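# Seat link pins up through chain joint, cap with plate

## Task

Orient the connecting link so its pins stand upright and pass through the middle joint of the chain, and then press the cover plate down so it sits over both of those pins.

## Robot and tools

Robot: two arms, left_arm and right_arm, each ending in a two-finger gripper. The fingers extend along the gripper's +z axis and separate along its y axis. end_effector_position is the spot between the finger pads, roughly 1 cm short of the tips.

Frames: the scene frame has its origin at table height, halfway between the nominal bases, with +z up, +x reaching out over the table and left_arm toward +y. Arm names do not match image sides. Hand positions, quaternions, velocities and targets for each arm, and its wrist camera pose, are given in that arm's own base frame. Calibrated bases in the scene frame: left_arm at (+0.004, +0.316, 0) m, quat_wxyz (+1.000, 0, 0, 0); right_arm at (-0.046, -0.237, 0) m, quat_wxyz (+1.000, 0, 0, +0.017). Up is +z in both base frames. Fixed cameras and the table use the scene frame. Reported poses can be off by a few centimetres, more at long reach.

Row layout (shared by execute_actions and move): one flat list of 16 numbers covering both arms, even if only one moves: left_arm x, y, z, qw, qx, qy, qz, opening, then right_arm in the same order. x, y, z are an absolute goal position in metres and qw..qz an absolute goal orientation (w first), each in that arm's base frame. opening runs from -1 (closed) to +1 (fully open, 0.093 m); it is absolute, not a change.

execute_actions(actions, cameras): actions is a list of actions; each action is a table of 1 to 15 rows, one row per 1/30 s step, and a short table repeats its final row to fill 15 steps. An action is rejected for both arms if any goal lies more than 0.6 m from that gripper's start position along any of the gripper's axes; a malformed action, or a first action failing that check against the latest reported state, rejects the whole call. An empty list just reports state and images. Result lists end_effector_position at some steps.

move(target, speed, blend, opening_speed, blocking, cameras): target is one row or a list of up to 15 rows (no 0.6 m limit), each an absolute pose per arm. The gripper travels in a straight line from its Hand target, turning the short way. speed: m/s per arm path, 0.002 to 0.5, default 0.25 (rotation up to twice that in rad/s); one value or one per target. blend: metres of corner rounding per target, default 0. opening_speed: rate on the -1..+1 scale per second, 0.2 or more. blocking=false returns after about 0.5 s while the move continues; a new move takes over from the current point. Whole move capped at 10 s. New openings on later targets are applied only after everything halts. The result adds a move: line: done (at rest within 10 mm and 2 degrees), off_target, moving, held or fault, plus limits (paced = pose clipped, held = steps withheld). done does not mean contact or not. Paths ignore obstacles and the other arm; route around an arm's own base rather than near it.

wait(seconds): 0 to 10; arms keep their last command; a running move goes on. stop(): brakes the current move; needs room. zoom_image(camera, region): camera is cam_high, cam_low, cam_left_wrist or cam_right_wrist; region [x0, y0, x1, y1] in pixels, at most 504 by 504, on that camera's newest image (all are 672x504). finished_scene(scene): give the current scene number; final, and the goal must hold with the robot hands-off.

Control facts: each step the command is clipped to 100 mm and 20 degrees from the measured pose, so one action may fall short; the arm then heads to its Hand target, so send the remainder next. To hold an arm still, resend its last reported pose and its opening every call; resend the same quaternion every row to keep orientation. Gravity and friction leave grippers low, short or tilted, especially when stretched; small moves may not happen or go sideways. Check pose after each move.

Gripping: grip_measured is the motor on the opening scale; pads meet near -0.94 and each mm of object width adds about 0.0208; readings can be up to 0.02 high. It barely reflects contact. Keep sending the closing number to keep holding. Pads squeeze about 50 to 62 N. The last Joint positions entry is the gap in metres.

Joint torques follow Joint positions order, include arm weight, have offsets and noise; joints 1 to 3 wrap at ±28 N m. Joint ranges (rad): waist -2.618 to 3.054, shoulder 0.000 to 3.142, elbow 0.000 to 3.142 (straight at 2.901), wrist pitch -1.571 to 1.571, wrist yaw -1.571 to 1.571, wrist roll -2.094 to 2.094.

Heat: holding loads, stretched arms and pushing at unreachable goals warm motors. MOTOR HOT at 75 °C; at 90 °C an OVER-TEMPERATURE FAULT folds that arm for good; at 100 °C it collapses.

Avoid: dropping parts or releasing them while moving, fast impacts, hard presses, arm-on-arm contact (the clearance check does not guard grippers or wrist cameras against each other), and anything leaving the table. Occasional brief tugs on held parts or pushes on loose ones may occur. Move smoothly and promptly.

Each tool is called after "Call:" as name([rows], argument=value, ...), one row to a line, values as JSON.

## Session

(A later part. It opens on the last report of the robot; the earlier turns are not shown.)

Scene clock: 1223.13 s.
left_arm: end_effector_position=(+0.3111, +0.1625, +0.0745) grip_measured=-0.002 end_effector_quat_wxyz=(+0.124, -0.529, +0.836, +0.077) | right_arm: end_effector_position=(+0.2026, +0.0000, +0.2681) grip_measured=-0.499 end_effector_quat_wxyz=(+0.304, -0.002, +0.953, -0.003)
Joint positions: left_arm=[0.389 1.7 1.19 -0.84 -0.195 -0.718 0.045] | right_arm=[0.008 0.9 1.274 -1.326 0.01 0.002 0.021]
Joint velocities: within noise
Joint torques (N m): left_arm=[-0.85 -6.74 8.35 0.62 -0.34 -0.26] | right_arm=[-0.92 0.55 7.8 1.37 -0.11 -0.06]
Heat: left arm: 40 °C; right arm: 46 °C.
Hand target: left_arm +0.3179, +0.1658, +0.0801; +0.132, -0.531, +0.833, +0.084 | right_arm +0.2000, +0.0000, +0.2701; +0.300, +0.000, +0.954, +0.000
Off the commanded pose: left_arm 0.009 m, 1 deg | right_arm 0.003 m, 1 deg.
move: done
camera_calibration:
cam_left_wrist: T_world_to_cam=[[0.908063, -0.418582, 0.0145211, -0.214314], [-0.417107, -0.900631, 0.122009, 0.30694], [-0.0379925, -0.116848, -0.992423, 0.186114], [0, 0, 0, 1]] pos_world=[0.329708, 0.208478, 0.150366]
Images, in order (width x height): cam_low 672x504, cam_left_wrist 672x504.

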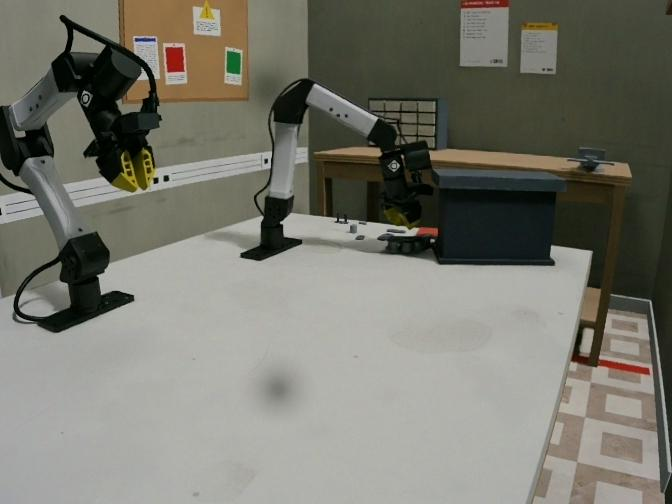

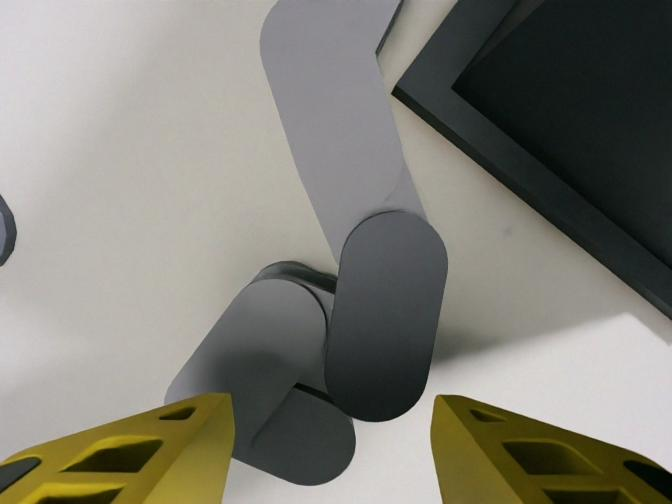

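Call:
move([
  [0.332,0.1745,0.062,0.1387,-0.4560,0.8761,0.0722,-0.08,0.2,0,0.27,0.3,0,0.954,0,-0.5],
], speed=0.1, cameras=["cam_left_wrist"])

Scene clock: 1234.37 s.
left_arm: end_effector_position=(+0.3216, +0.1707, +0.0632) grip_measured=-0.078 end_effector_quat_wxyz=(+0.127, -0.465, +0.872, +0.082) | right_arm: end_effector_position=(+0.2026, +0.0000, +0.2681) grip_measured=-0.499 end_effector_quat_wxyz=(+0.304, -0.002, +0.953, -0.003)
Joint positions: left_arm=[0.403 1.743 1.19 -0.775 -0.185 -0.554 0.041] | right_arm=[0.008 0.9 1.274 -1.326 0.01 0.002 0.021]
Joint velocities: within noise
Joint torques (N m): left_arm=[0.65 -6.49 6.83 1.15 0.07 0.13] | right_arm=[-1.17 0.43 7.79 1.37 -0.08 -0.03]
Heat: left arm: 40 °C; right arm: 46 °C.
Hand target: left_arm +0.3318, +0.1744, +0.0623; +0.139, -0.456, +0.876, +0.073 | right_arm +0.2000, +0.0000, +0.2701; +0.300, +0.000, +0.954, +0.000
Off the commanded pose: left_arm 0.011 m, 2 deg | right_arm 0.003 m, 1 deg.
move: off_target (left_arm)
camera_calibration:
cam_left_wrist: T_world_to_cam=[[0.838697, -0.544458, -0.0123547, -0.174718], [-0.539891, -0.83421, 0.112304, 0.348799], [-0.0714514, -0.0875191, -0.993597, 0.182142], [0, 0, 0, 1]] pos_world=[0.347863, 0.211786, 0.139646]
Images, in order (width x height): cam_left_wrist 672x504.

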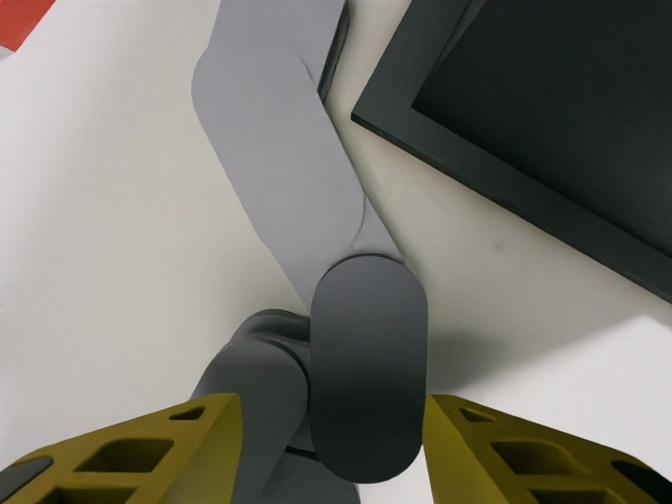

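Call:
move([
  [0.339,0.173,0.055,0.1387,-0.4560,0.8761,0.0722,-0.1,0.2,0,0.27,0.3,0,0.954,0,-0.5],
], speed=0.1, cameras=["cam_left_wrist"])

Scene clock: 1240.83 s.
left_arm: end_effector_position=(+0.3215, +0.1707, +0.0630) grip_measured=-0.098 end_effector_quat_wxyz=(+0.127, -0.465, +0.872, +0.082) | right_arm: end_effector_position=(+0.2026, +0.0000, +0.2681) grip_measured=-0.499 end_effector_quat_wxyz=(+0.304, -0.002, +0.953, -0.003)
Joint positions: left_arm=[0.403 1.744 1.19 -0.775 -0.185 -0.554 0.04] | right_arm=[0.008 0.9 1.274 -1.326 0.01 0.002 0.021]
Joint velocities: within noise
Joint torques (N m): left_arm=[-0.61 -3.82 7.27 1.37 0.05 0.01] | right_arm=[-0.65 0.25 7.83 1.35 -0.07 -0.03]
Heat: left arm: 40 °C; right arm: 46 °C.
Hand target: left_arm +0.3381, +0.1725, +0.0556; +0.139, -0.456, +0.876, +0.072 | right_arm +0.2000, +0.0000, +0.2701; +0.300, +0.000, +0.954, +0.000
Off the commanded pose: left_arm 0.019 m, 2 deg | right_arm 0.003 m, 1 deg.
move: off_target (left_arm)
camera_calibration:
cam_left_wrist: T_world_to_cam=[[0.838688, -0.544462, -0.0127803, -0.17467], [-0.539812, -0.834176, 0.112933, 0.348726], [-0.0721487, -0.0878164, -0.99352, 0.182149], [0, 0, 0, 1]] pos_world=[0.347882, 0.211794, 0.139354]
Images, in order (width x height): cam_left_wrist 672x504.

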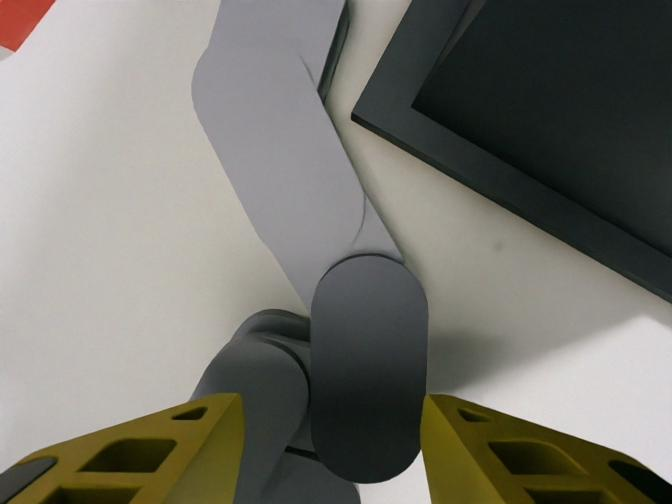

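Call:
move([
  [0.30,0.170,0.09,0.2128,-0.6721,0.7082,-0.0394,0.0,0.2,0,0.27,0.3,0,0.954,0,-0.5],
  [0.342,0.215,0.075,0.2128,-0.6721,0.7082,-0.0394,0.0,0.2,0,0.27,0.3,0,0.954,0,-0.5],
], speed=0.2, blend=0.01, cameras=["cam_left_wrist"])

Scene clock: 1272.70 s.
left_arm: end_effector_position=(+0.3299, +0.2082, +0.0669) grip_measured=-0.002 end_effector_quat_wxyz=(-0.195, +0.678, -0.708, +0.030) | right_arm: end_effector_position=(+0.2026, +0.0000, +0.2681) grip_measured=-0.499 end_effector_quat_wxyz=(+0.304, -0.002, +0.953, -0.003)
Joint positions: left_arm=[0.553 1.717 1.137 -0.593 -0.023 -0.969 0.045] | right_arm=[0.008 0.9 1.274 -1.326 0.01 0.002 0.021]
Joint velocities: within noise
Joint torques (N m): left_arm=[0.36 -7.19 8.57 1.26 0.08 -0.04] | right_arm=[-0.96 0.43 7.77 1.37 -0.1 -0.04]
Heat: left arm: 39 °C; right arm: 46 °C.
Hand target: left_arm +0.3414, +0.2148, +0.0753; -0.213, +0.672, -0.708, +0.039 | right_arm +0.2000, +0.0000, +0.2701; +0.300, +0.000, +0.954, +0.000
Off the commanded pose: left_arm 0.016 m, 2 deg | right_arm 0.003 m, 1 deg.
move: off_target (left_arm)
camera_calibration:
cam_left_wrist: T_world_to_cam=[[0.945557, -0.0679288, 0.318288, -0.317842], [-0.123666, -0.979614, 0.158313, 0.274038], [0.301045, -0.189056, -0.934682, 0.083983], [0, 0, 0, 1]] pos_world=[0.309144, 0.262738, 0.136279]
Images, in order (width x height): cam_left_wrist 672x504.

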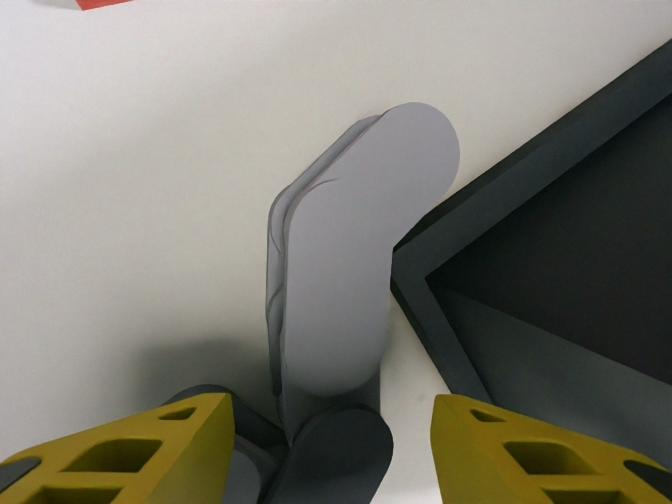

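Call:
move([
  [0.347,0.222,0.050,0.2128,-0.6721,0.7082,-0.0394,-0.1,0.2,0,0.27,0.3,0,0.954,0,-0.5],
  [0.342,0.219,0.028,0.2128,-0.6721,0.7082,-0.0394,-0.1,0.2,0,0.27,0.3,0,0.954,0,-0.5],
], speed=0.08, cameras=["cam_left_wrist"])

Scene clock: 1287.57 s.
left_arm: end_effector_position=(+0.3471, +0.2213, +0.0536) grip_measured=-0.099 end_effector_quat_wxyz=(-0.238, +0.668, -0.705, +0.038) | right_arm: end_effector_position=(+0.2026, +0.0000, +0.2681) grip_measured=-0.499 end_effector_quat_wxyz=(+0.304, -0.002, +0.953, -0.003)
Joint positions: left_arm=[0.56 1.758 1.089 -0.416 -0.019 -0.953 0.04] | right_arm=[0.008 0.9 1.274 -1.326 0.01 0.002 0.021]
Joint velocities: within noise
Joint torques (N m): left_arm=[0.64 -3.85 3.75 1.47 0.1 -0.13] | right_arm=[-0.95 0.51 7.71 1.36 -0.08 -0.02]
Heat: left arm: 41 °C; right arm: 47 °C.
Hand target: left_arm +0.3409, +0.2182, +0.0292; -0.213, +0.672, -0.708, +0.040 | right_arm +0.2000, +0.0000, +0.2701; +0.300, +0.000, +0.954, +0.000
Off the commanded pose: left_arm 0.026 m, 3 deg | right_arm 0.003 m, 1 deg.
move: off_target (left_arm)
camera_calibration:
cam_left_wrist: T_world_to_cam=[[0.919021, -0.0940082, 0.382836, -0.317486], [-0.142592, -0.984665, 0.100509, 0.301843], [0.367517, -0.146959, -0.918332, 0.0355596], [0, 0, 0, 1]] pos_world=[0.321747, 0.272594, 0.123863]
Images, in order (width x height): cam_left_wrist 672x504.

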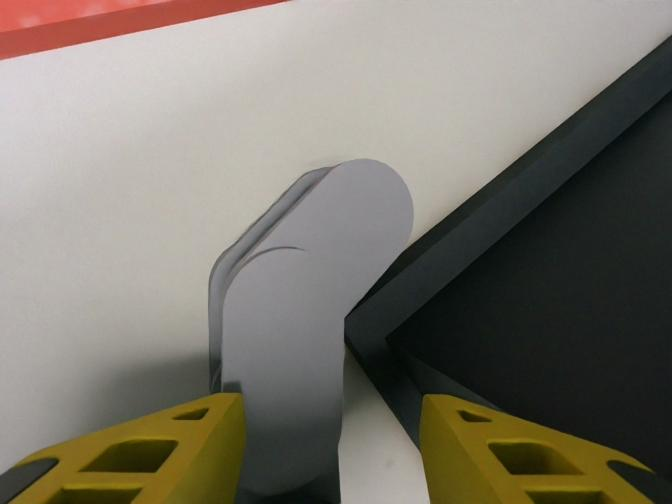

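Call:
move([
  [0.338,0.219,0.068,0.2128,-0.6721,0.7082,-0.0394,0.0,0.2,0,0.27,0.3,0,0.954,0,-0.5],
  [0.335,0.218,0.050,0.2128,-0.6721,0.7082,-0.0394,0.0,0.2,0,0.27,0.3,0,0.954,0,-0.5],
], speed=0.1, cameras=["cam_left_wrist"])

Scene clock: 1293.17 s.
left_arm: end_effector_position=(+0.3409, +0.2200, +0.0549) grip_measured=-0.002 end_effector_quat_wxyz=(-0.223, +0.672, -0.706, +0.036) | right_arm: end_effector_position=(+0.2026, +0.0000, +0.2681) grip_measured=-0.499 end_effector_quat_wxyz=(+0.304, -0.002, +0.953, -0.003)
Joint positions: left_arm=[0.567 1.753 1.103 -0.466 -0.014 -0.951 0.045] | right_arm=[0.008 0.9 1.274 -1.326 0.01 0.002 0.021]
Joint velocities: within noise
Joint torques (N m): left_arm=[0.8 -8.87 4.49 1.16 0.1 -0.04] | right_arm=[-1.05 0.55 7.79 1.36 -0.11 -0.02]
Heat: left arm: 40 °C; right arm: 47 °C.
Hand target: left_arm +0.3351, +0.2179, +0.0500; -0.213, +0.672, -0.708, +0.039 | right_arm +0.2000, +0.0000, +0.2701; +0.300, +0.000, +0.954, +0.000
Off the commanded pose: left_arm 0.008 m, 1 deg | right_arm 0.003 m, 1 deg.
move: done
camera_calibration:
cam_left_wrist: T_world_to_cam=[[0.928497, -0.0828466, 0.36198, -0.316965], [-0.135609, -0.983118, 0.122836, 0.295669], [0.345693, -0.163141, -0.924057, 0.0501576], [0, 0, 0, 1]] pos_world=[0.317057, 0.272601, 0.124764]
Images, in order (width x height): cam_left_wrist 672x504.

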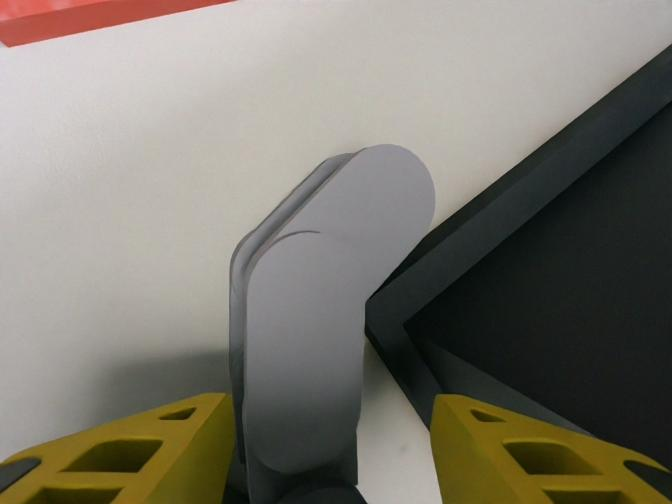

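Call:
move([
  [0.327,0.215,0.055,0.2128,-0.6721,0.7082,-0.0394,0.0,0.2,0,0.27,0.3,0,0.954,0,-0.5],
  [0.327,0.215,0.028,0.2128,-0.6721,0.7082,-0.0394,0.0,0.2,0,0.27,0.3,0,0.954,0,-0.5],
], speed=0.1, cameras=["cam_left_wrist"])

Scene clock: 1299.00 s.
left_arm: end_effector_position=(+0.3311, +0.2180, +0.0358) grip_measured=-0.002 end_effector_quat_wxyz=(-0.227, +0.673, -0.703, +0.038) | right_arm: end_effector_position=(+0.2026, +0.0000, +0.2681) grip_measured=-0.499 end_effector_quat_wxyz=(+0.304, -0.002, +0.953, -0.003)
Joint positions: left_arm=[0.579 1.748 1.009 -0.367 -0.009 -0.947 0.045] | right_arm=[0.008 0.9 1.274 -1.326 0.01 0.002 0.021]
Joint velocities: within noise
Joint torques (N m): left_arm=[0.28 -7.06 5.23 1.08 0.08 -0.03] | right_arm=[-0.85 0.85 7.87 1.37 -0.1 -0.05]
Heat: left arm: 39 °C; right arm: 47 °C.
Hand target: left_arm +0.3269, +0.2149, +0.0281; -0.213, +0.672, -0.708, +0.039 | right_arm +0.2000, +0.0000, +0.2701; +0.300, +0.000, +0.954, +0.000
Off the commanded pose: left_arm 0.009 m, 2 deg | right_arm 0.003 m, 1 deg.
move: done
camera_calibration:
cam_left_wrist: T_world_to_cam=[[0.925461, -0.0788784, 0.370539, -0.301278], [-0.131689, -0.984071, 0.119423, 0.293735], [0.355217, -0.159317, -0.921107, 0.0314934], [0, 0, 0, 1]] pos_world=[0.306316, 0.270309, 0.105566]
Images, in order (width x height): cam_left_wrist 672x504.

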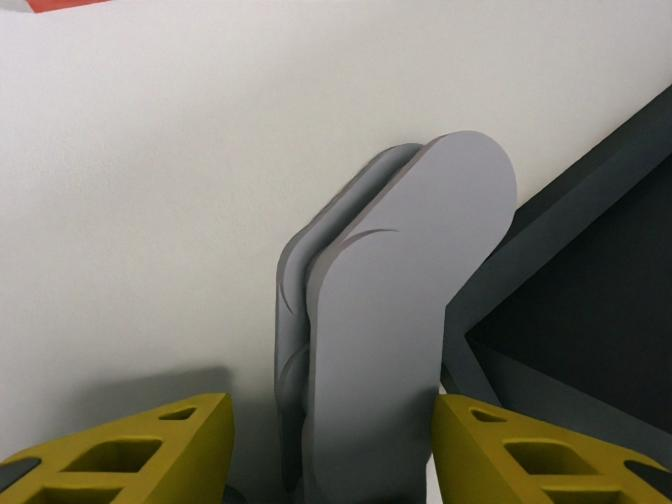

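Call:
move([
  [0.328,0.215,0.028,0.2128,-0.6721,0.7082,-0.0394,-0.6,0.2,0,0.27,0.3,0,0.954,0,-0.5],
], speed=0.1, opening_speed=1, cameras=["cam_left_wrist"])

Scene clock: 1303.67 s.
left_arm: end_effector_position=(+0.3363, +0.2186, +0.0391) grip_measured=-0.596 end_effector_quat_wxyz=(-0.237, +0.670, -0.702, +0.047) | right_arm: end_effector_position=(+0.2026, +0.0000, +0.2681) grip_measured=-0.499 end_effector_quat_wxyz=(+0.304, -0.002, +0.953, -0.003)
Joint positions: left_arm=[0.579 1.745 1.009 -0.347 0.005 -0.947 0.017] | right_arm=[0.008 0.9 1.274 -1.326 0.01 0.002 0.021]
Joint velocities: within noise
Joint torques (N m): left_arm=[0.01 -6.69 5.49 0.94 -0.06 -0.04] | right_arm=[-0.88 0.47 7.92 1.39 -0.14 0.01]
Heat: left arm: 39 °C; right arm: 47 °C.
Hand target: left_arm +0.3279, +0.2148, +0.0283; -0.213, +0.672, -0.708, +0.040 | right_arm +0.2000, +0.0000, +0.2701; +0.300, +0.000, +0.954, +0.000
Off the commanded pose: left_arm 0.014 m, 3 deg | right_arm 0.003 m, 1 deg.
move: off_target (left_arm)
camera_calibration:
cam_left_wrist: T_world_to_cam=[[0.914938, -0.0856225, 0.394406, -0.303141], [-0.140921, -0.983505, 0.113396, 0.297831], [0.378192, -0.15933, -0.911913, 0.0247106], [0, 0, 0, 1]] pos_world=[0.30998, 0.270899, 0.108322]
Images, in order (width x height): cam_left_wrist 672x504.

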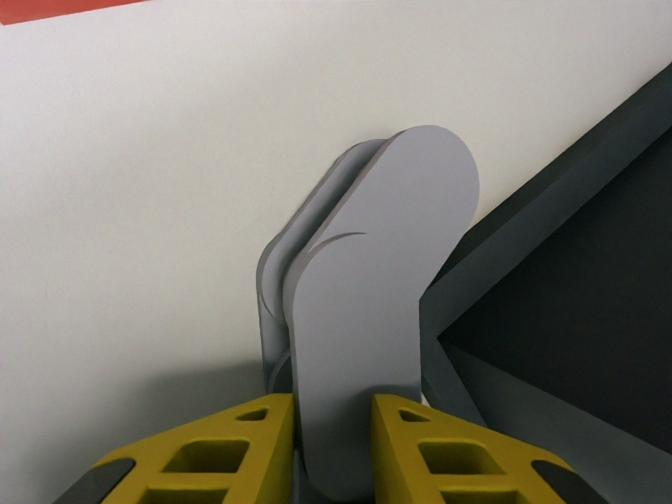

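Call:
move([
  [0.328,0.215,0.035,0.2128,-0.6721,0.7082,-0.0394,0.1,0.2,0,0.27,0.3,0,0.954,0,-0.5],
  [0.320,0.208,0.08,0.2128,-0.6721,0.7082,-0.0394,-1,0.2,0,0.27,0.3,0,0.954,0,-0.5],
  [0.360,0.210,0.080,0.2482,-0.2743,0.9262,0.0735,-1,0.2,0,0.27,0.3,0,0.954,0,-0.5],
  [0.376,0.221,0.065,0.2482,-0.2743,0.9262,0.0735,-1,0.2,0,0.27,0.3,0,0.954,0,-0.5],
], speed=[0.08,0.15,0.2,0.1], blend=0.003, cameras=["cam_left_wrist","cam_low"])

Scene clock: 1338.00 s.
left_arm: end_effector_position=(+0.3459, +0.2302, +0.0593) grip_measured=-0.982 end_effector_quat_wxyz=(+0.219, -0.328, +0.914, +0.094) | right_arm: end_effector_position=(+0.2026, +0.0000, +0.2681) grip_measured=-0.499 end_effector_quat_wxyz=(+0.304, -0.002, +0.953, -0.003)
Joint positions: left_arm=[0.55 1.771 1.133 -0.46 -0.091 -0.117 0] | right_arm=[0.008 0.9 1.274 -1.326 0.01 0.002 0.021]
Joint velocities: within noise
Joint torques (N m): left_arm=[-3.3 -6.41 8.9 1.64 0.53 0.57] | right_arm=[-1.03 0.55 7.97 1.39 -0.1 0]
Heat: left arm: 40 °C; right arm: 47 °C.
Hand target: left_arm +0.3740, +0.2198, +0.0662; +0.249, -0.275, +0.926, +0.075 | right_arm +0.2000, +0.0000, +0.2701; +0.300, +0.000, +0.954, +0.000
Off the commanded pose: left_arm 0.032 m, 7 deg | right_arm 0.003 m, 1 deg.
move: off_target (left_arm); blend cut to 0 m at target 1, 0 m at target 2; target 2's new opening was sent with left_arm's hand 0.022 m and 3 deg from that target
camera_calibration:
cam_left_wrist: T_world_to_cam=[[0.647649, -0.761832, -0.0127624, -0.0466404], [-0.760807, -0.645684, -0.065306, 0.455572], [0.0415117, 0.052005, -0.997784, 0.114265], [0, 0, 0, 1]] pos_world=[0.372065, 0.252681, 0.143168]
Images, in order (width x height): cam_low 672x504, cam_left_wrist 672x504.

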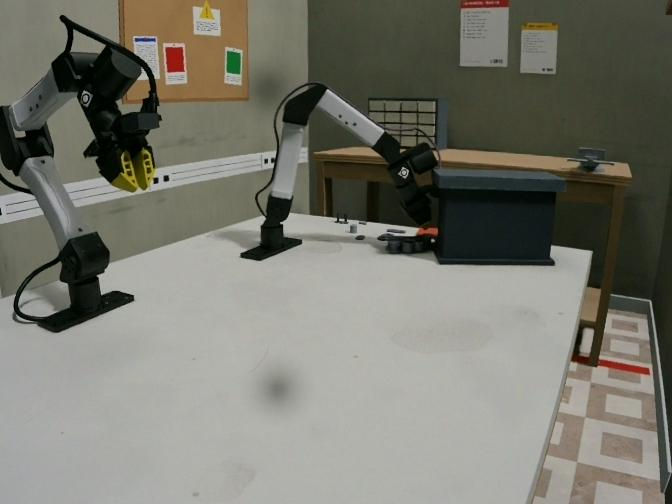

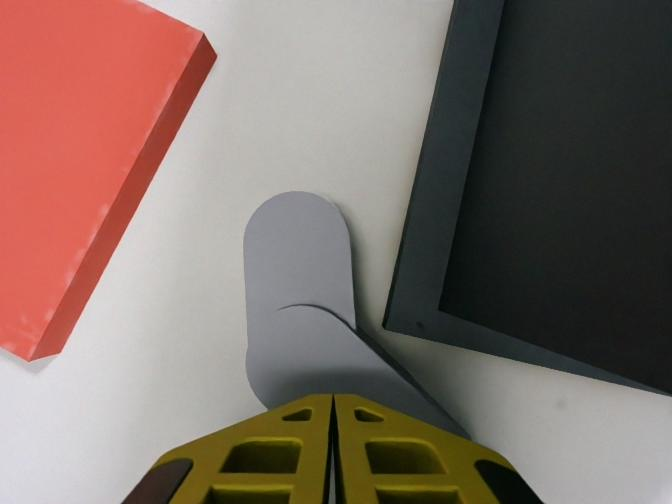

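Call:
move([
  [0.320,0.20,0.08,0.2482,-0.2743,0.9262,0.0735,-1,0.2,0,0.27,0.3,0,0.954,0,-0.5],
  [0.22,0.12,0.30,0.2588,0,0.9659,0,-1,0.2,0,0.27,0.3,0,0.954,0,-0.5],
], speed=[0.1,0.4], blend=0.01, cameras=["cam_left_wrist"])

Scene clock: 1373.37 s.
left_arm: end_effector_position=(+0.2181, +0.1196, +0.2938) grip_measured=-0.982 end_effector_quat_wxyz=(+0.249, -0.004, +0.969, +0.001) | right_arm: end_effector_position=(+0.2026, +0.0000, +0.2681) grip_measured=-0.499 end_effector_quat_wxyz=(+0.304, -0.002, +0.953, -0.003)
Joint positions: left_arm=[0.715 1.283 1.646 -1.538 0.319 0.643 0] | right_arm=[0.008 0.9 1.274 -1.326 0.01 0.002 0.021]
Joint velocities: within noise
Joint torques (N m): left_arm=[0.64 -2.71 7.01 1.05 0.38 -0.05] | right_arm=[-0.83 0.54 7.95 1.38 -0.14 0]
Heat: left arm: 41 °C; right arm: 47 °C.
Hand target: left_arm +0.2199, +0.1199, +0.3000; +0.259, +0.000, +0.966, +0.000 | right_arm +0.2000, +0.0000, +0.2701; +0.300, +0.000, +0.954, +0.000
Off the commanded pose: left_arm 0.006 m, 1 deg | right_arm 0.003 m, 1 deg.
move: done
camera_calibration:
cam_left_wrist: T_world_to_cam=[[0.0165904, -0.999745, 0.0153499, 0.112702], [-0.996011, -0.0178707, -0.0874227, 0.28494], [0.0876747, -0.0138383, -0.996053, 0.356592], [0, 0, 0, 1]] pos_world=[0.250669, 0.1227, 0.378365]
Images, in order (width x height): cam_left_wrist 672x504.

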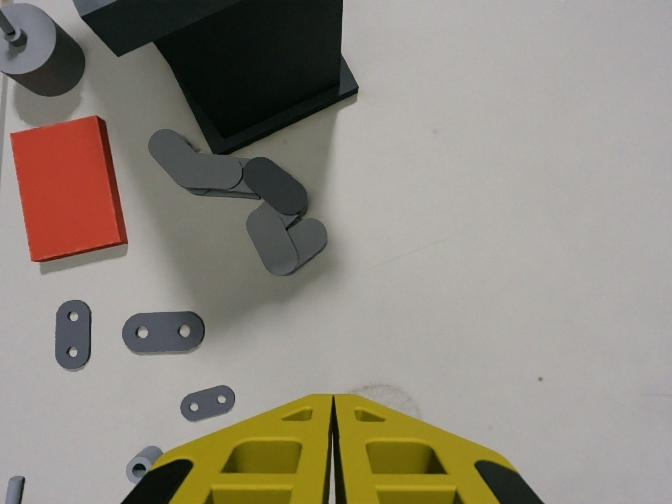

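Call:
move([
  [0.256,0.190,0.10,0.0858,-0.1730,0.9811,0.0151,-1,0.2,0,0.27,0.3,0,0.954,0,-0.5],
  [0.256,0.190,0.028,0.0858,-0.1730,0.9811,0.0151,-1,0.2,0,0.27,0.3,0,0.954,0,-0.5],
  [0.247,0.150,0.028,0.0858,-0.1730,0.9811,0.0151,-1,0.2,0,0.27,0.3,0,0.954,0,-0.5],
  [0.266,0.112,0.028,0.0858,-0.1730,0.9811,0.0151,-1,0.2,0,0.27,0.3,0,0.954,0,-0.5],
], speed=[0.3,0.15,0.1,0.1], blend=0.008, cameras=["cam_left_wrist"])

Scene clock: 1397.17 s.
left_arm: end_effector_position=(+0.2626, +0.1095, +0.0213) grip_measured=-0.982 end_effector_quat_wxyz=(+0.068, -0.171, +0.983, +0.003) | right_arm: end_effector_position=(+0.2026, +0.0000, +0.2681) grip_measured=-0.499 end_effector_quat_wxyz=(+0.304, -0.002, +0.953, -0.003)
Joint positions: left_arm=[0.41 1.601 0.883 -0.718 0.026 0.064 0] | right_arm=[0.008 0.9 1.274 -1.326 0.01 0.002 0.021]
Joint velocities: within noise
Joint torques (N m): left_arm=[-0.76 -9.48 4.77 0.8 -0.15 -0.27] | right_arm=[-1.03 0.38 7.77 1.38 -0.1 -0.02]
Heat: left arm: 41 °C; right arm: 47 °C.
Hand target: left_arm +0.2661, +0.1120, +0.0281; +0.086, -0.173, +0.981, +0.015 | right_arm +0.2000, +0.0000, +0.2701; +0.300, +0.000, +0.954, +0.000
Off the commanded pose: left_arm 0.008 m, 2 deg | right_arm 0.003 m, 1 deg.
move: done
camera_calibration:
cam_left_wrist: T_world_to_cam=[[0.348556, -0.936875, 0.0278148, 0.0116807], [-0.903568, -0.32798, 0.275669, 0.307184], [-0.249145, -0.121219, -0.96085, 0.180551], [0, 0, 0, 1]] pos_world=[0.318474, 0.13358, 0.0884762]
Images, in order (width x height): cam_left_wrist 672x504.

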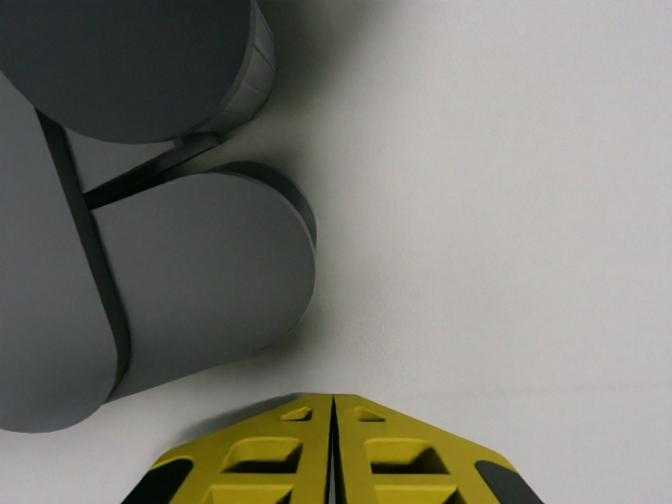

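Call:
move([
  [0.255,0.125,0.065,0.0858,-0.1730,0.9811,0.0151,-1,0.2,0,0.27,0.3,0,0.954,0,-0.5],
  [0.262,0.196,0.065,0.0858,-0.1730,0.9811,0.0151,-1,0.2,0,0.27,0.3,0,0.954,0,-0.5],
  [0.262,0.196,0.028,0.0858,-0.1730,0.9811,0.0151,-1,0.2,0,0.27,0.3,0,0.954,0,-0.5],
  [0.264,0.160,0.028,0.0858,-0.1730,0.9811,0.0151,-1,0.2,0,0.27,0.3,0,0.954,0,-0.5],
  [0.272,0.130,0.028,0.0858,-0.1730,0.9811,0.0151,-1,0.2,0,0.27,0.3,0,0.954,0,-0.5],
], speed=[0.2,0.2,0.12,0.08,0.08], blend=0.006, cameras=["cam_left_wrist"])

Scene clock: 1418.67 s.
left_arm: end_effector_position=(+0.2670, +0.1265, +0.0196) grip_measured=-0.982 end_effector_quat_wxyz=(+0.064, -0.171, +0.983, +0.001) | right_arm: end_effector_position=(+0.2026, +0.0000, +0.2681) grip_measured=-0.499 end_effector_quat_wxyz=(+0.304, -0.002, +0.953, -0.003)
Joint positions: left_arm=[0.462 1.654 0.934 -0.727 0.034 0.116 0] | right_arm=[0.008 0.9 1.274 -1.326 0.01 0.002 0.021]
Joint velocities: within noise
Joint torques (N m): left_arm=[-0.73 -10.44 4.7 0.83 -0.12 -0.33] | right_arm=[-0.96 0.44 7.97 1.38 -0.13 0]
Heat: left arm: 40 °C; right arm: 47 °C.
Hand target: left_arm +0.2719, +0.1299, +0.0280; +0.085, -0.173, +0.981, +0.015 | right_arm +0.2000, +0.0000, +0.2701; +0.300, +0.000, +0.954, +0.000
Off the commanded pose: left_arm 0.010 m, 3 deg | right_arm 0.003 m, 1 deg.
move: off_target (left_arm)
camera_calibration:
cam_left_wrist: T_world_to_cam=[[0.348574, -0.93679, 0.0303346, 0.0261372], [-0.901241, -0.326106, 0.285342, 0.316161], [-0.257413, -0.126801, -0.957946, 0.184913], [0, 0, 0, 1]] pos_world=[0.323426, 0.151034, 0.0861296]
Images, in order (width x height): cam_left_wrist 672x504.

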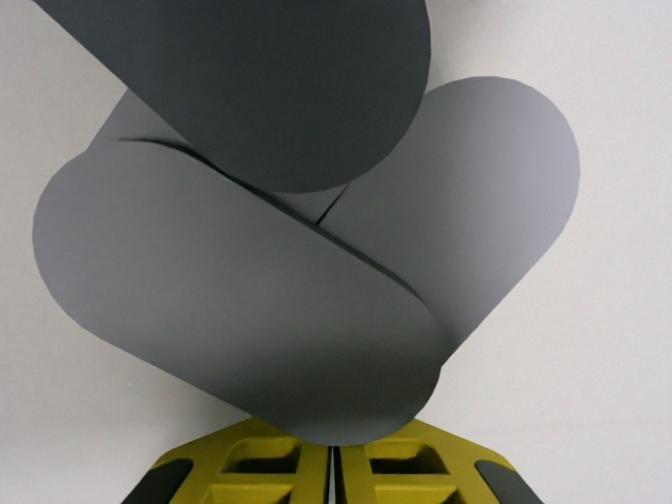

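Call:
move([
  [0.255,0.120,0.07,0.2540,-0.1843,0.9481,0.0494,-1,0.2,0,0.27,0.3,0,0.954,0,-0.5],
  [0.300,0.120,0.09,0.2540,-0.1843,0.9481,0.0494,-1,0.2,0,0.27,0.3,0,0.954,0,-0.5],
  [0.355,0.138,0.075,0.2540,-0.1843,0.9481,0.0494,-1,0.2,0,0.27,0.3,0,0.954,0,-0.5],
], speed=[0.2,0.2,0.15], blend=0.01, cameras=["cam_left_wrist"])

Scene clock: 1443.10 s.
left_arm: end_effector_position=(+0.3414, +0.1331, +0.0658) grip_measured=-0.982 end_effector_quat_wxyz=(+0.236, -0.183, +0.954, +0.040) | right_arm: end_effector_position=(+0.2026, +0.0000, +0.2681) grip_measured=-0.499 end_effector_quat_wxyz=(+0.304, -0.002, +0.953, -0.003)
Joint positions: left_arm=[0.375 1.575 0.94 -0.453 0.008 -0.005 0] | right_arm=[0.008 0.9 1.274 -1.326 0.01 0.002 0.021]
Joint velocities: within noise
Joint torques (N m): left_arm=[-0.98 -5.76 8.64 1.47 -0.14 -0.31] | right_arm=[-1.07 0.44 7.76 1.37 -0.11 -0.01]
Heat: left arm: 45 °C; right arm: 47 °C.
Hand target: left_arm +0.3544, +0.1377, +0.0753; +0.254, -0.184, +0.948, +0.049 | right_arm +0.2000, +0.0000, +0.2701; +0.300, +0.000, +0.954, +0.000
Off the commanded pose: left_arm 0.017 m, 2 deg | right_arm 0.003 m, 1 deg.
move: off_target (left_arm)
camera_calibration:
cam_left_wrist: T_world_to_cam=[[0.375308, -0.926596, 0.0237343, -0.00512619], [-0.924165, -0.376043, -0.0671572, 0.409819], [0.0711527, 0.00327015, -0.99746, 0.122275], [0, 0, 0, 1]] pos_world=[0.371964, 0.14896, 0.149608]
Images, in order (width x height): cam_left_wrist 672x504.

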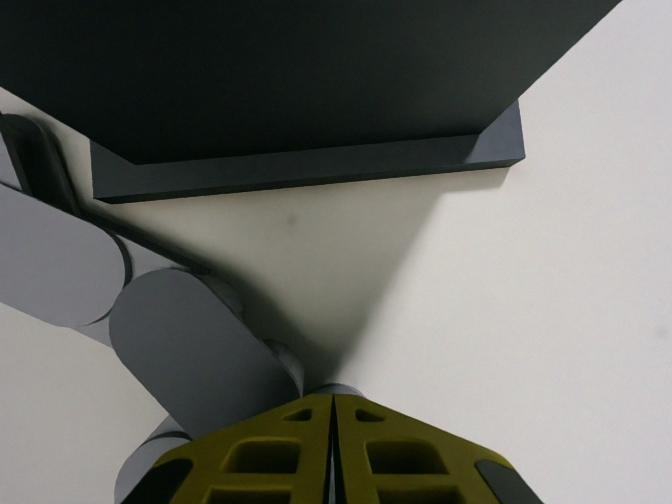

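Call:
move([
  [0.325,0.095,0.070,0.2540,-0.1843,0.9481,0.0494,-1,0.2,0,0.27,0.3,0,0.954,0,-0.5],
  [0.325,0.092,0.030,0.2540,-0.1843,0.9481,0.0494,-1,0.2,0,0.27,0.3,0,0.954,0,-0.5],
  [0.378,0.110,0.033,0.2540,-0.1843,0.9481,0.0494,-1,0.2,0,0.27,0.3,0,0.954,0,-0.5],
], speed=[0.2,0.15,0.15], blend=0.005, cameras=["cam_left_wrist"])

Scene clock: 1474.43 s.
left_arm: end_effector_position=(+0.3682, +0.1028, +0.0270) grip_measured=-0.982 end_effector_quat_wxyz=(+0.241, -0.179, +0.953, +0.042) | right_arm: end_effector_position=(+0.2025, +0.0000, +0.2680) grip_measured=-0.499 end_effector_quat_wxyz=(+0.304, -0.002, +0.953, -0.003)
Joint positions: left_arm=[0.25 1.702 0.897 -0.274 -0.05 -0.109 0] | right_arm=[0.008 0.9 1.274 -1.326 0.01 0.002 0.021]
Joint velocities: within noise
Joint torques (N m): left_arm=[0.43 -6.58 7.9 1.37 -0.16 -0.19] | right_arm=[-1.02 0.51 7.77 1.35 -0.08 0]
Heat: left arm: 43 °C; right arm: 47 °C.
Hand target: left_arm +0.3776, +0.1099, +0.0332; +0.254, -0.184, +0.948, +0.049 | right_arm +0.2000, +0.0000, +0.2700; +0.300, +0.000, +0.954, +0.000
Off the commanded pose: left_arm 0.014 m, 2 deg | right_arm 0.003 m, 1 deg.
move: off_target (left_arm)
camera_calibration:
cam_left_wrist: T_world_to_cam=[[0.369509, -0.928962, 0.0221914, -0.0399065], [-0.925606, -0.370071, -0.0793827, 0.42085], [0.0819559, 0.00879216, -0.996597, 0.0771851], [0, 0, 0, 1]] pos_world=[0.397961, 0.117994, 0.111216]
Images, in order (width x height): cam_left_wrist 672x504.

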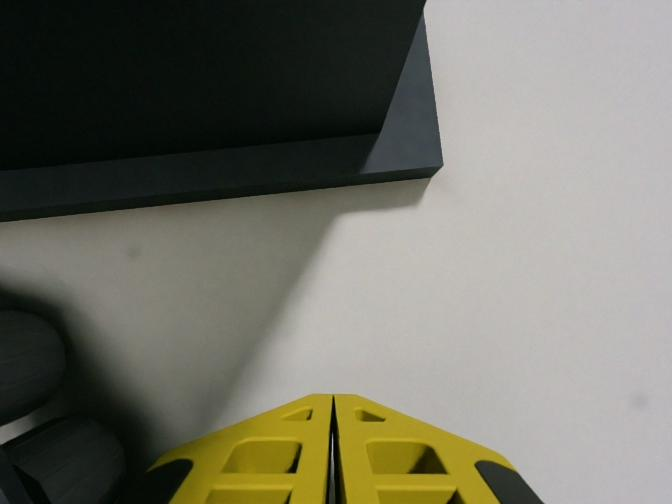

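Call:
move([
  [0.382,0.164,0.036,0.2540,-0.1843,0.9481,0.0494,-1,0.2,0,0.27,0.3,0,0.954,0,-0.5],
], speed=0.12, cameras=["cam_left_wrist"])

Scene clock: 1483.90 s.
left_arm: end_effector_position=(+0.3556, +0.1455, +0.0209) grip_measured=-0.982 end_effector_quat_wxyz=(+0.210, -0.183, +0.960, +0.036) | right_arm: end_effector_position=(+0.2025, +0.0000, +0.2680) grip_measured=-0.499 end_effector_quat_wxyz=(+0.304, -0.002, +0.953, -0.003)
Joint positions: left_arm=[0.395 1.755 0.966 -0.354 0.015 0.014 0] | right_arm=[0.008 0.9 1.274 -1.326 0.01 0.002 0.021]
Joint velocities: within noise
Joint torques (N m): left_arm=[1.55 -6.67 9.62 1.8 -0.01 -0.04] | right_arm=[-1.06 0.39 7.58 1.4 -0.09 0.02]
Heat: left arm: 42 °C; right arm: 47 °C.
Hand target: left_arm +0.3795, +0.1632, +0.0380; +0.254, -0.184, +0.948, +0.050 | right_arm +0.2000, +0.0000, +0.2700; +0.300, +0.000, +0.954, +0.000
Off the commanded pose: left_arm 0.036 m, 5 deg | right_arm 0.003 m, 1 deg.
move: off_target (left_arm)
camera_calibration:
cam_left_wrist: T_world_to_cam=[[0.37555, -0.92654, 0.0220387, 0.00204355], [-0.926581, -0.375873, -0.0128841, 0.42434], [0.0202214, -0.015582, -0.999674, 0.0973677], [0, 0, 0, 1]] pos_world=[0.390449, 0.162909, 0.102758]
Images, in order (width x height): cam_left_wrist 672x504.

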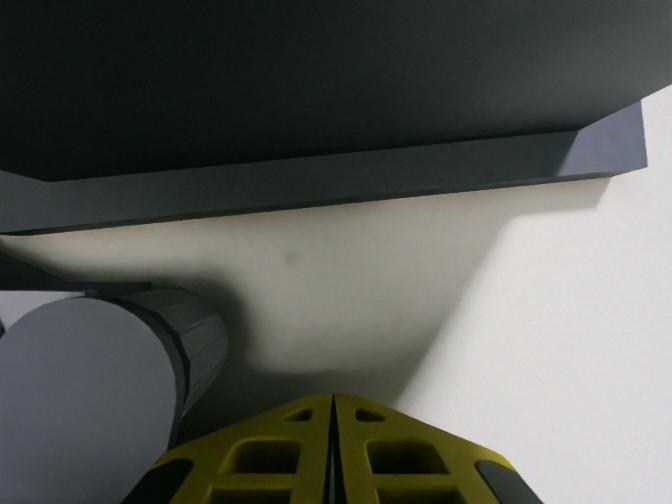

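Call:
move([
  [0.355,0.125,0.034,0.2540,-0.1843,0.9481,0.0494,-1,0.2,0,0.27,0.3,0,0.954,0,-0.5],
  [0.325,0.085,0.07,0.2540,-0.1843,0.9481,0.0494,-1,0.2,0,0.27,0.3,0,0.954,0,-0.5],
  [0.325,0.080,0.07,0.1556,-0.8919,0.3971,-0.1503,-1,0.2,0,0.27,0.3,0,0.954,0,-0.5],
  [0.365,0.100,0.040,0.1556,-0.8919,0.3971,-0.1503,-1,0.2,0,0.27,0.3,0,0.954,0,-0.5],
], speed=[0.12,0.2,0.4,0.15], blend=0.005, cameras=["cam_left_wrist","cam_low"])

Scene clock: 1502.60 s.
left_arm: end_effector_position=(+0.3515, +0.0969, +0.0333) grip_measured=-0.982 end_effector_quat_wxyz=(-0.150, +0.893, -0.402, +0.132) | right_arm: end_effector_position=(+0.2025, +0.0000, +0.2680) grip_measured=-0.499 end_effector_quat_wxyz=(+0.304, -0.002, +0.953, -0.003)
Joint positions: left_arm=[0.234 1.68 0.947 -0.441 -0.075 -2.046 0] | right_arm=[0.008 0.9 1.274 -1.326 0.01 0.002 0.021]
Joint velocities: within noise
Joint torques (N m): left_arm=[0.47 -6.3 8.08 1.18 0.04 -0.19] | right_arm=[-0.88 0.55 7.65 1.44 -0.13 0.01]
Heat: left arm: 44 °C; right arm: 47 °C.
Hand target: left_arm +0.3644, +0.0999, +0.0404; -0.156, +0.892, -0.397, +0.150 | right_arm +0.2000, +0.0000, +0.2700; +0.300, +0.000, +0.954, +0.000
Off the commanded pose: left_arm 0.015 m, 2 deg | right_arm 0.003 m, 1 deg.
move: off_target (left_arm)
camera_calibration:
cam_left_wrist: T_world_to_cam=[[0.666675, 0.640373, 0.381402, -0.307851], [0.449002, -0.753487, 0.480266, -0.0609763], [0.59493, -0.148931, -0.789859, -0.086976], [0, 0, 0, 1]] pos_world=[0.284359, 0.138241, 0.0780009]
Images, in order (width x height): cam_low 672x504, cam_left_wrist 672x504.

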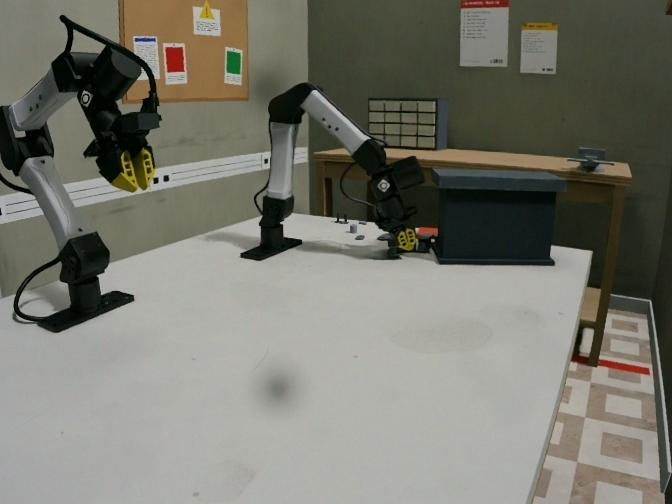

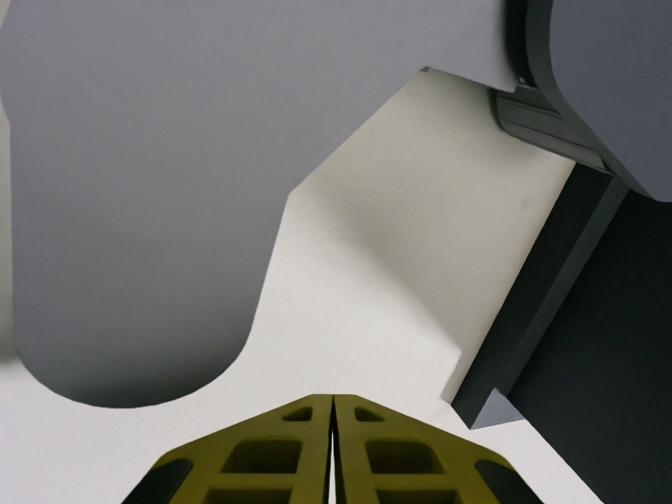

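Call:
move([
  [0.32,0.08,0.08,0.1556,-0.8919,0.3971,-0.1503,-1,0.2,0,0.27,0.3,0,0.954,0,-0.5],
  [0.22,0.10,0.30,0.2588,0,0.9659,0,-1,0.2,0,0.27,0.3,0,0.954,0,-0.5],
], speed=[0.2,0.4], blend=0.01, cameras=["cam_left_wrist"])

Scene clock: 1514.70 s.
left_arm: end_effector_position=(+0.2172, +0.0992, +0.2925) grip_measured=-0.982 end_effector_quat_wxyz=(+0.248, -0.004, +0.969, +0.001) | right_arm: end_effector_position=(+0.2025, +0.0000, +0.2680) grip_measured=-0.499 end_effector_quat_wxyz=(+0.304, -0.002, +0.953, -0.003)
Joint positions: left_arm=[0.626 1.231 1.606 -1.526 0.282 0.557 0] | right_arm=[0.008 0.9 1.274 -1.326 0.01 0.002 0.021]
Joint velocities: within noise
Joint torques (N m): left_arm=[0.65 -1.89 7.51 1.08 0.34 -0.04] | right_arm=[-0.95 0.54 7.77 1.36 -0.14 0.01]
Heat: left arm: 43 °C; right arm: 47 °C.
Hand target: left_arm +0.2199, +0.1000, +0.2998; +0.259, +0.000, +0.966, +0.000 | right_arm +0.2000, +0.0000, +0.2700; +0.300, +0.000, +0.954, +0.000
Off the commanded pose: left_arm 0.008 m, 1 deg | right_arm 0.003 m, 1 deg.
move: done
camera_calibration:
cam_left_wrist: T_world_to_cam=[[0.0171377, -0.999729, 0.0157756, 0.0921113], [-0.996208, -0.0184191, -0.0850308, 0.282958], [0.0852983, -0.0142586, -0.996253, 0.355645], [0, 0, 0, 1]] pos_world=[0.249971, 0.102369, 0.37692]
Images, in order (width x height): cam_left_wrist 672x504.

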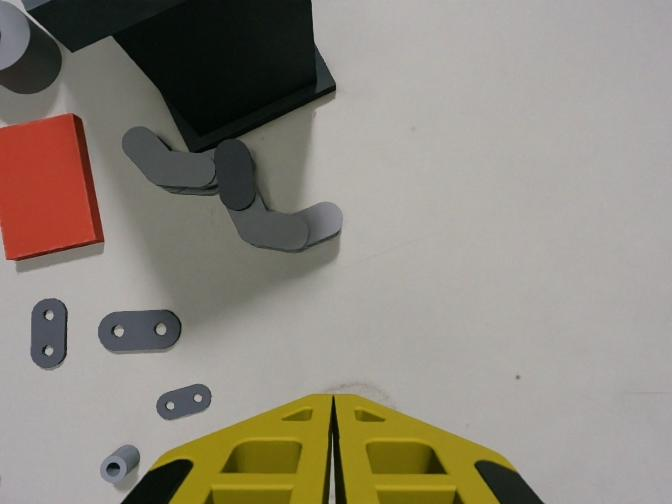

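Call:
move([
  [0.285,0.145,0.12,0.0339,-0.6457,0.7628,-0.0081,0.0,0.2,0,0.27,0.3,0,0.954,0,-0.5],
  [0.292,0.150,0.065,0.0339,-0.6457,0.7628,-0.0081,0.0,0.2,0,0.27,0.3,0,0.954,0,-0.5],
], speed=[0.3,0.15], blend=0.01, cameras=["cam_left_wrist"])

Scene clock: 1532.20 s.
left_arm: end_effector_position=(+0.2919, +0.1458, +0.0683) grip_measured=-0.002 end_effector_quat_wxyz=(+0.031, -0.640, +0.767, -0.015) | right_arm: end_effector_position=(+0.2025, +0.0000, +0.2680) grip_measured=-0.499 end_effector_quat_wxyz=(+0.304, -0.002, +0.953, -0.003)
Joint positions: left_arm=[0.471 1.746 1.252 -1.011 0.015 -0.921 0.045] | right_arm=[0.008 0.9 1.274 -1.326 0.01 0.002 0.021]
Joint velocities: within noise
Joint torques (N m): left_arm=[0.21 -7.35 5.15 0.58 -0.17 -0.29] | right_arm=[-0.92 0.51 7.64 1.36 -0.11 0.04]
Heat: left arm: 43 °C; right arm: 47 °C.
Hand target: left_arm +0.2920, +0.1500, +0.0651; +0.034, -0.646, +0.763, -0.008 | right_arm +0.2000, +0.0000, +0.2700; +0.300, +0.000, +0.954, +0.000
Off the commanded pose: left_arm 0.005 m, 1 deg | right_arm 0.003 m, 1 deg.
move: done
camera_calibration:
cam_left_wrist: T_world_to_cam=[[0.983695, -0.165159, 0.0711797, -0.266692], [-0.179829, -0.908504, 0.377202, 0.199072], [0.00236854, -0.383852, -0.923392, 0.199751], [0, 0, 0, 1]] pos_world=[0.29767, 0.213486, 0.12834]
Images, in order (width x height): cam_left_wrist 672x504.

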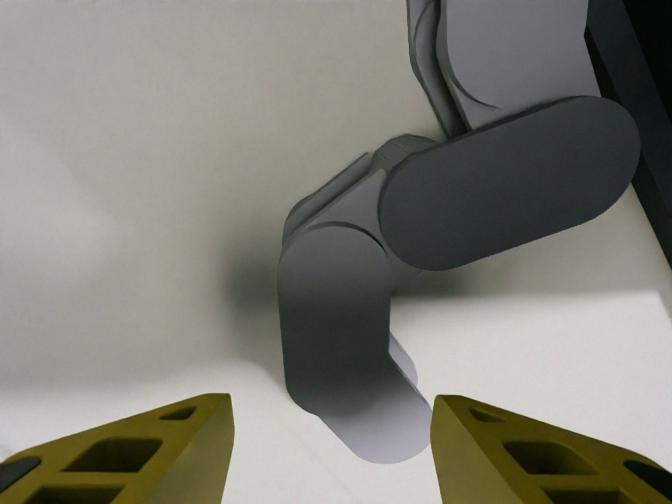

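Call:
move([
  [0.295,0.160,0.055,0.0339,-0.6457,0.7628,-0.0081,0.0,0.2,0,0.27,0.3,0,0.954,0,-0.5],
  [0.295,0.160,0.020,0.0339,-0.6457,0.7628,-0.0081,0.0,0.2,0,0.27,0.3,0,0.954,0,-0.5],
], speed=[0.1,0.1], blend=0.003, cameras=["cam_left_wrist"])

Scene clock: 1540.13 s.
left_arm: end_effector_position=(+0.2964, +0.1561, +0.0248) grip_measured=-0.002 end_effector_quat_wxyz=(+0.033, -0.647, +0.762, -0.015) | right_arm: end_effector_position=(+0.2025, +0.0000, +0.2680) grip_measured=-0.499 end_effector_quat_wxyz=(+0.304, -0.002, +0.953, -0.003)
Joint positions: left_arm=[0.492 1.828 1.17 -0.842 0.015 -0.916 0.045] | right_arm=[0.008 0.9 1.274 -1.326 0.01 0.002 0.021]
Joint velocities: within noise
Joint torques (N m): left_arm=[0.43 -7.5 4.78 0.6 -0.16 -0.07] | right_arm=[-1.09 0.5 7.88 1.39 -0.1 0.02]
Heat: left arm: 42 °C; right arm: 47 °C.
Hand target: left_arm +0.2949, +0.1599, +0.0201; +0.034, -0.646, +0.763, -0.008 | right_arm +0.2000, +0.0000, +0.2700; +0.300, +0.000, +0.954, +0.000
Off the commanded pose: left_arm 0.006 m, 1 deg | right_arm 0.003 m, 1 deg.
move: done
camera_calibration:
cam_left_wrist: T_world_to_cam=[[0.985977, -0.149182, 0.0747872, -0.269581], [-0.166412, -0.912456, 0.373806, 0.222309], [0.0124749, -0.381009, -0.924487, 0.160118], [0, 0, 0, 1]] pos_world=[0.300798, 0.223637, 0.0850875]
Images, in order (width x height): cam_left_wrist 672x504.

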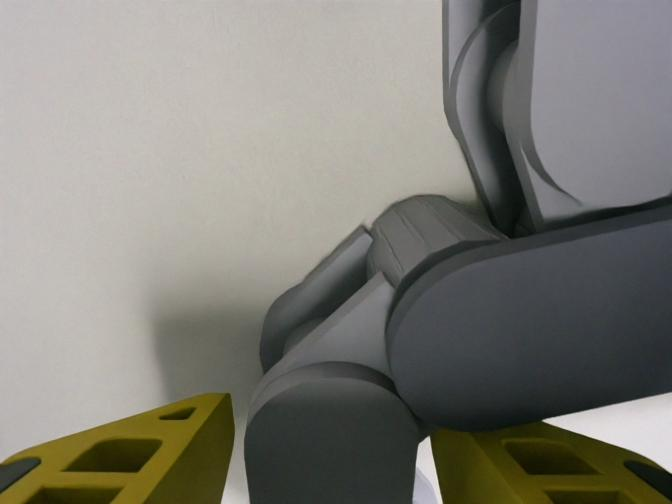

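Call:
move([
  [0.295,0.160,0.022,0.0339,-0.6457,0.7628,-0.0081,-0.6,0.2,0,0.27,0.3,0,0.954,0,-0.5],
  [0.283,0.10,0.028,0.0339,-0.6457,0.7628,-0.0081,-0.6,0.2,0,0.27,0.3,0,0.954,0,-0.5],
  [0.270,0.03,0.028,0.0339,-0.6457,0.7628,-0.0081,-0.6,0.2,0,0.27,0.3,0,0.954,0,-0.5],
], speed=[0.1,0.1,0.1], blend=[0,0.01,0], cameras=["cam_left_wrist"])

Scene clock: 1551.70 s.
left_arm: end_effector_position=(+0.2768, +0.0356, +0.0247) grip_measured=-0.484 end_effector_quat_wxyz=(+0.039, -0.645, +0.763, -0.006) | right_arm: end_effector_position=(+0.2025, +0.0000, +0.2680) grip_measured=-0.499 end_effector_quat_wxyz=(+0.304, -0.002, +0.953, -0.003)
Joint positions: left_arm=[0.107 1.627 0.933 -0.805 -0.034 -1.296 0.022] | right_arm=[0.008 0.9 1.274 -1.326 0.01 0.002 0.021]
Joint velocities: within noise
Joint torques (N m): left_arm=[-1.36 -9.25 4.14 0.24 0 -0.31] | right_arm=[-1.01 0.36 7.97 1.36 -0.1 -0.02]
Heat: left arm: 40 °C; right arm: 47 °C.
Hand target: left_arm +0.2701, +0.0302, +0.0277; +0.034, -0.646, +0.763, -0.008 | right_arm +0.2000, +0.0000, +0.2700; +0.300, +0.000, +0.954, +0.000
Off the commanded pose: left_arm 0.009 m, 1 deg | right_arm 0.003 m, 1 deg.
move: done
camera_calibration:
cam_left_wrist: T_world_to_cam=[[0.985818, -0.152739, 0.0695216, -0.267877], [-0.167537, -0.91965, 0.355212, 0.110185], [0.00968082, -0.361822, -0.932197, 0.114614], [0, 0, 0, 1]] pos_world=[0.281429, 0.101887, 0.0863274]
Images, in order (width x height): cam_left_wrist 672x504.

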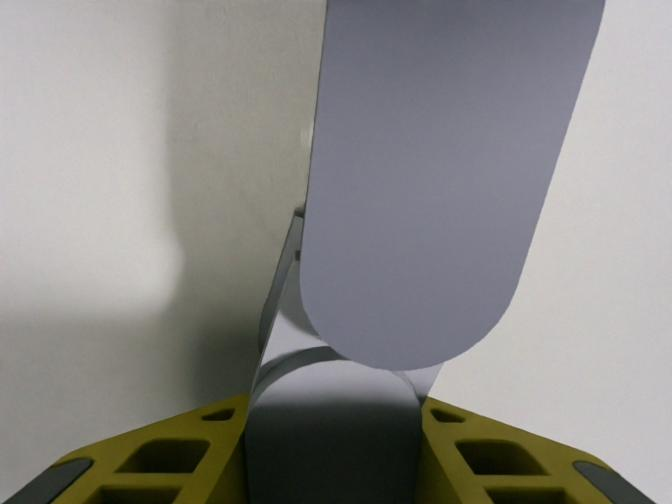

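Call:
move([
  [0.297,0.030,0.028,0.0261,-0.7822,0.6222,-0.0232,-0.6,0.2,0,0.27,0.3,0,0.954,0,-0.5],
  [0.325,0.042,0.028,0.0211,-0.8885,0.4576,-0.0278,-0.6,0.2,0,0.27,0.3,0,0.954,0,-0.5],
  [0.333,0.060,0.028,0.0211,-0.8885,0.4576,-0.0278,-0.6,0.2,0,0.27,0.3,0,0.954,0,-0.5],
], speed=0.15, blend=0.008, cameras=[])

Call:
move([
  [0.333,0.060,0.028,0.0211,-0.8885,0.4576,-0.0278,0.0,0.2,0,0.27,0.3,0,0.954,0,-0.5],
  [0.325,0.055,0.08,0.0211,-0.8885,0.4576,-0.0278,0.0,0.2,0,0.27,0.3,0,0.954,0,-0.5],
  [0.24,0.09,0.28,0.2588,0,0.9659,0,0.0,0.2,0,0.27,0.3,0,0.954,0,-0.5],
], speed=[0.15,0.2,0.4], blend=0.01, cameras=["cam_left_wrist"])

Scene clock: 1596.47 s.
left_arm: end_effector_position=(+0.3243, +0.0557, +0.0252) grip_measured=-0.484 end_effector_quat_wxyz=(-0.016, +0.889, -0.457, +0.022) | right_arm: end_effector_position=(+0.2025, +0.0000, +0.2680) grip_measured=-0.499 end_effector_quat_wxyz=(+0.304, -0.002, +0.953, -0.003)
Joint positions: left_arm=[0.171 1.821 1.165 -0.861 0.001 -2.021 0.022] | right_arm=[0.008 0.9 1.274 -1.326 0.01 0.002 0.021]
Joint velocities: within noise
Joint torques (N m): left_arm=[0.61 -7.05 7.6 0.38 -0.07 -0.07] | right_arm=[-1.02 0.35 7.95 1.41 -0.11 -0.02]
Heat: left arm: 42 °C; right arm: 47 °C.
Hand target: left_arm +0.3328, +0.0599, +0.0281; -0.021, +0.888, -0.458, +0.028 | right_arm +0.2000, +0.0000, +0.2700; +0.300, +0.000, +0.954, +0.000
Off the commanded pose: left_arm 0.010 m, 1 deg | right_arm 0.003 m, 1 deg.
move: done
No camera images: "cameras" was empty.

Scene clock: 1601.23 s.
left_arm: end_effector_position=(+0.2366, +0.0891, +0.2718) grip_measured=-0.002 end_effector_quat_wxyz=(+0.247, -0.004, +0.969, +0.001) | right_arm: end_effector_position=(+0.2025, +0.0000, +0.2680) grip_measured=-0.499 end_effector_quat_wxyz=(+0.304, -0.002, +0.953, -0.003)
Joint positions: left_arm=[0.516 1.216 1.496 -1.405 0.235 0.453 0.045] | right_arm=[0.008 0.9 1.274 -1.326 0.01 0.002 0.021]
Joint velocities: within noise
Joint torques (N m): left_arm=[0.64 -2.14 7.95 1.13 0.34 -0.12] | right_arm=[-1.07 0.61 8.02 1.41 -0.1 -0.05]
Heat: left arm: 42 °C; right arm: 47 °C.
Hand target: left_arm +0.2398, +0.0900, +0.2799; +0.259, +0.000, +0.966, +0.000 | right_arm +0.2000, +0.0000, +0.2700; +0.300, +0.000, +0.954, +0.000
Off the commanded pose: left_arm 0.009 m, 1 deg | right_arm 0.003 m, 1 deg.
move: done; blend cut to 0 m at target 1
camera_calibration:
cam_left_wrist: T_world_to_cam=[[0.0175689, -0.999738, 0.0146574, 0.0821797], [-0.996245, -0.0187467, -0.0845191, 0.300228], [0.0847717, -0.0131175, -0.996314, 0.333257], [0, 0, 0, 1]] pos_world=[0.269406, 0.0921579, 0.356199]
Images, in order (width x height): cam_left_wrist 672x504.

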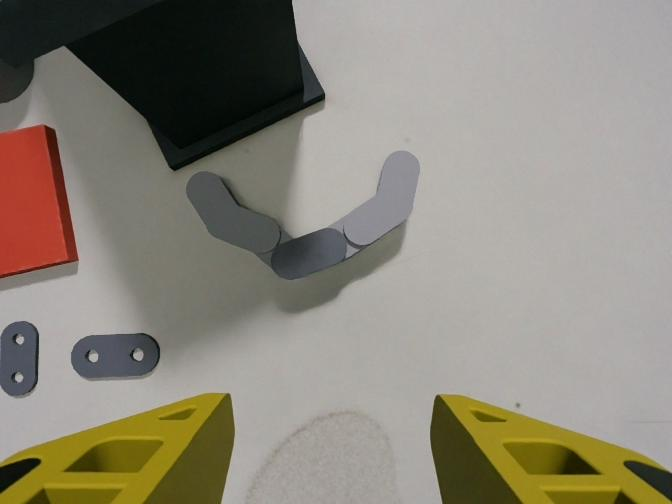

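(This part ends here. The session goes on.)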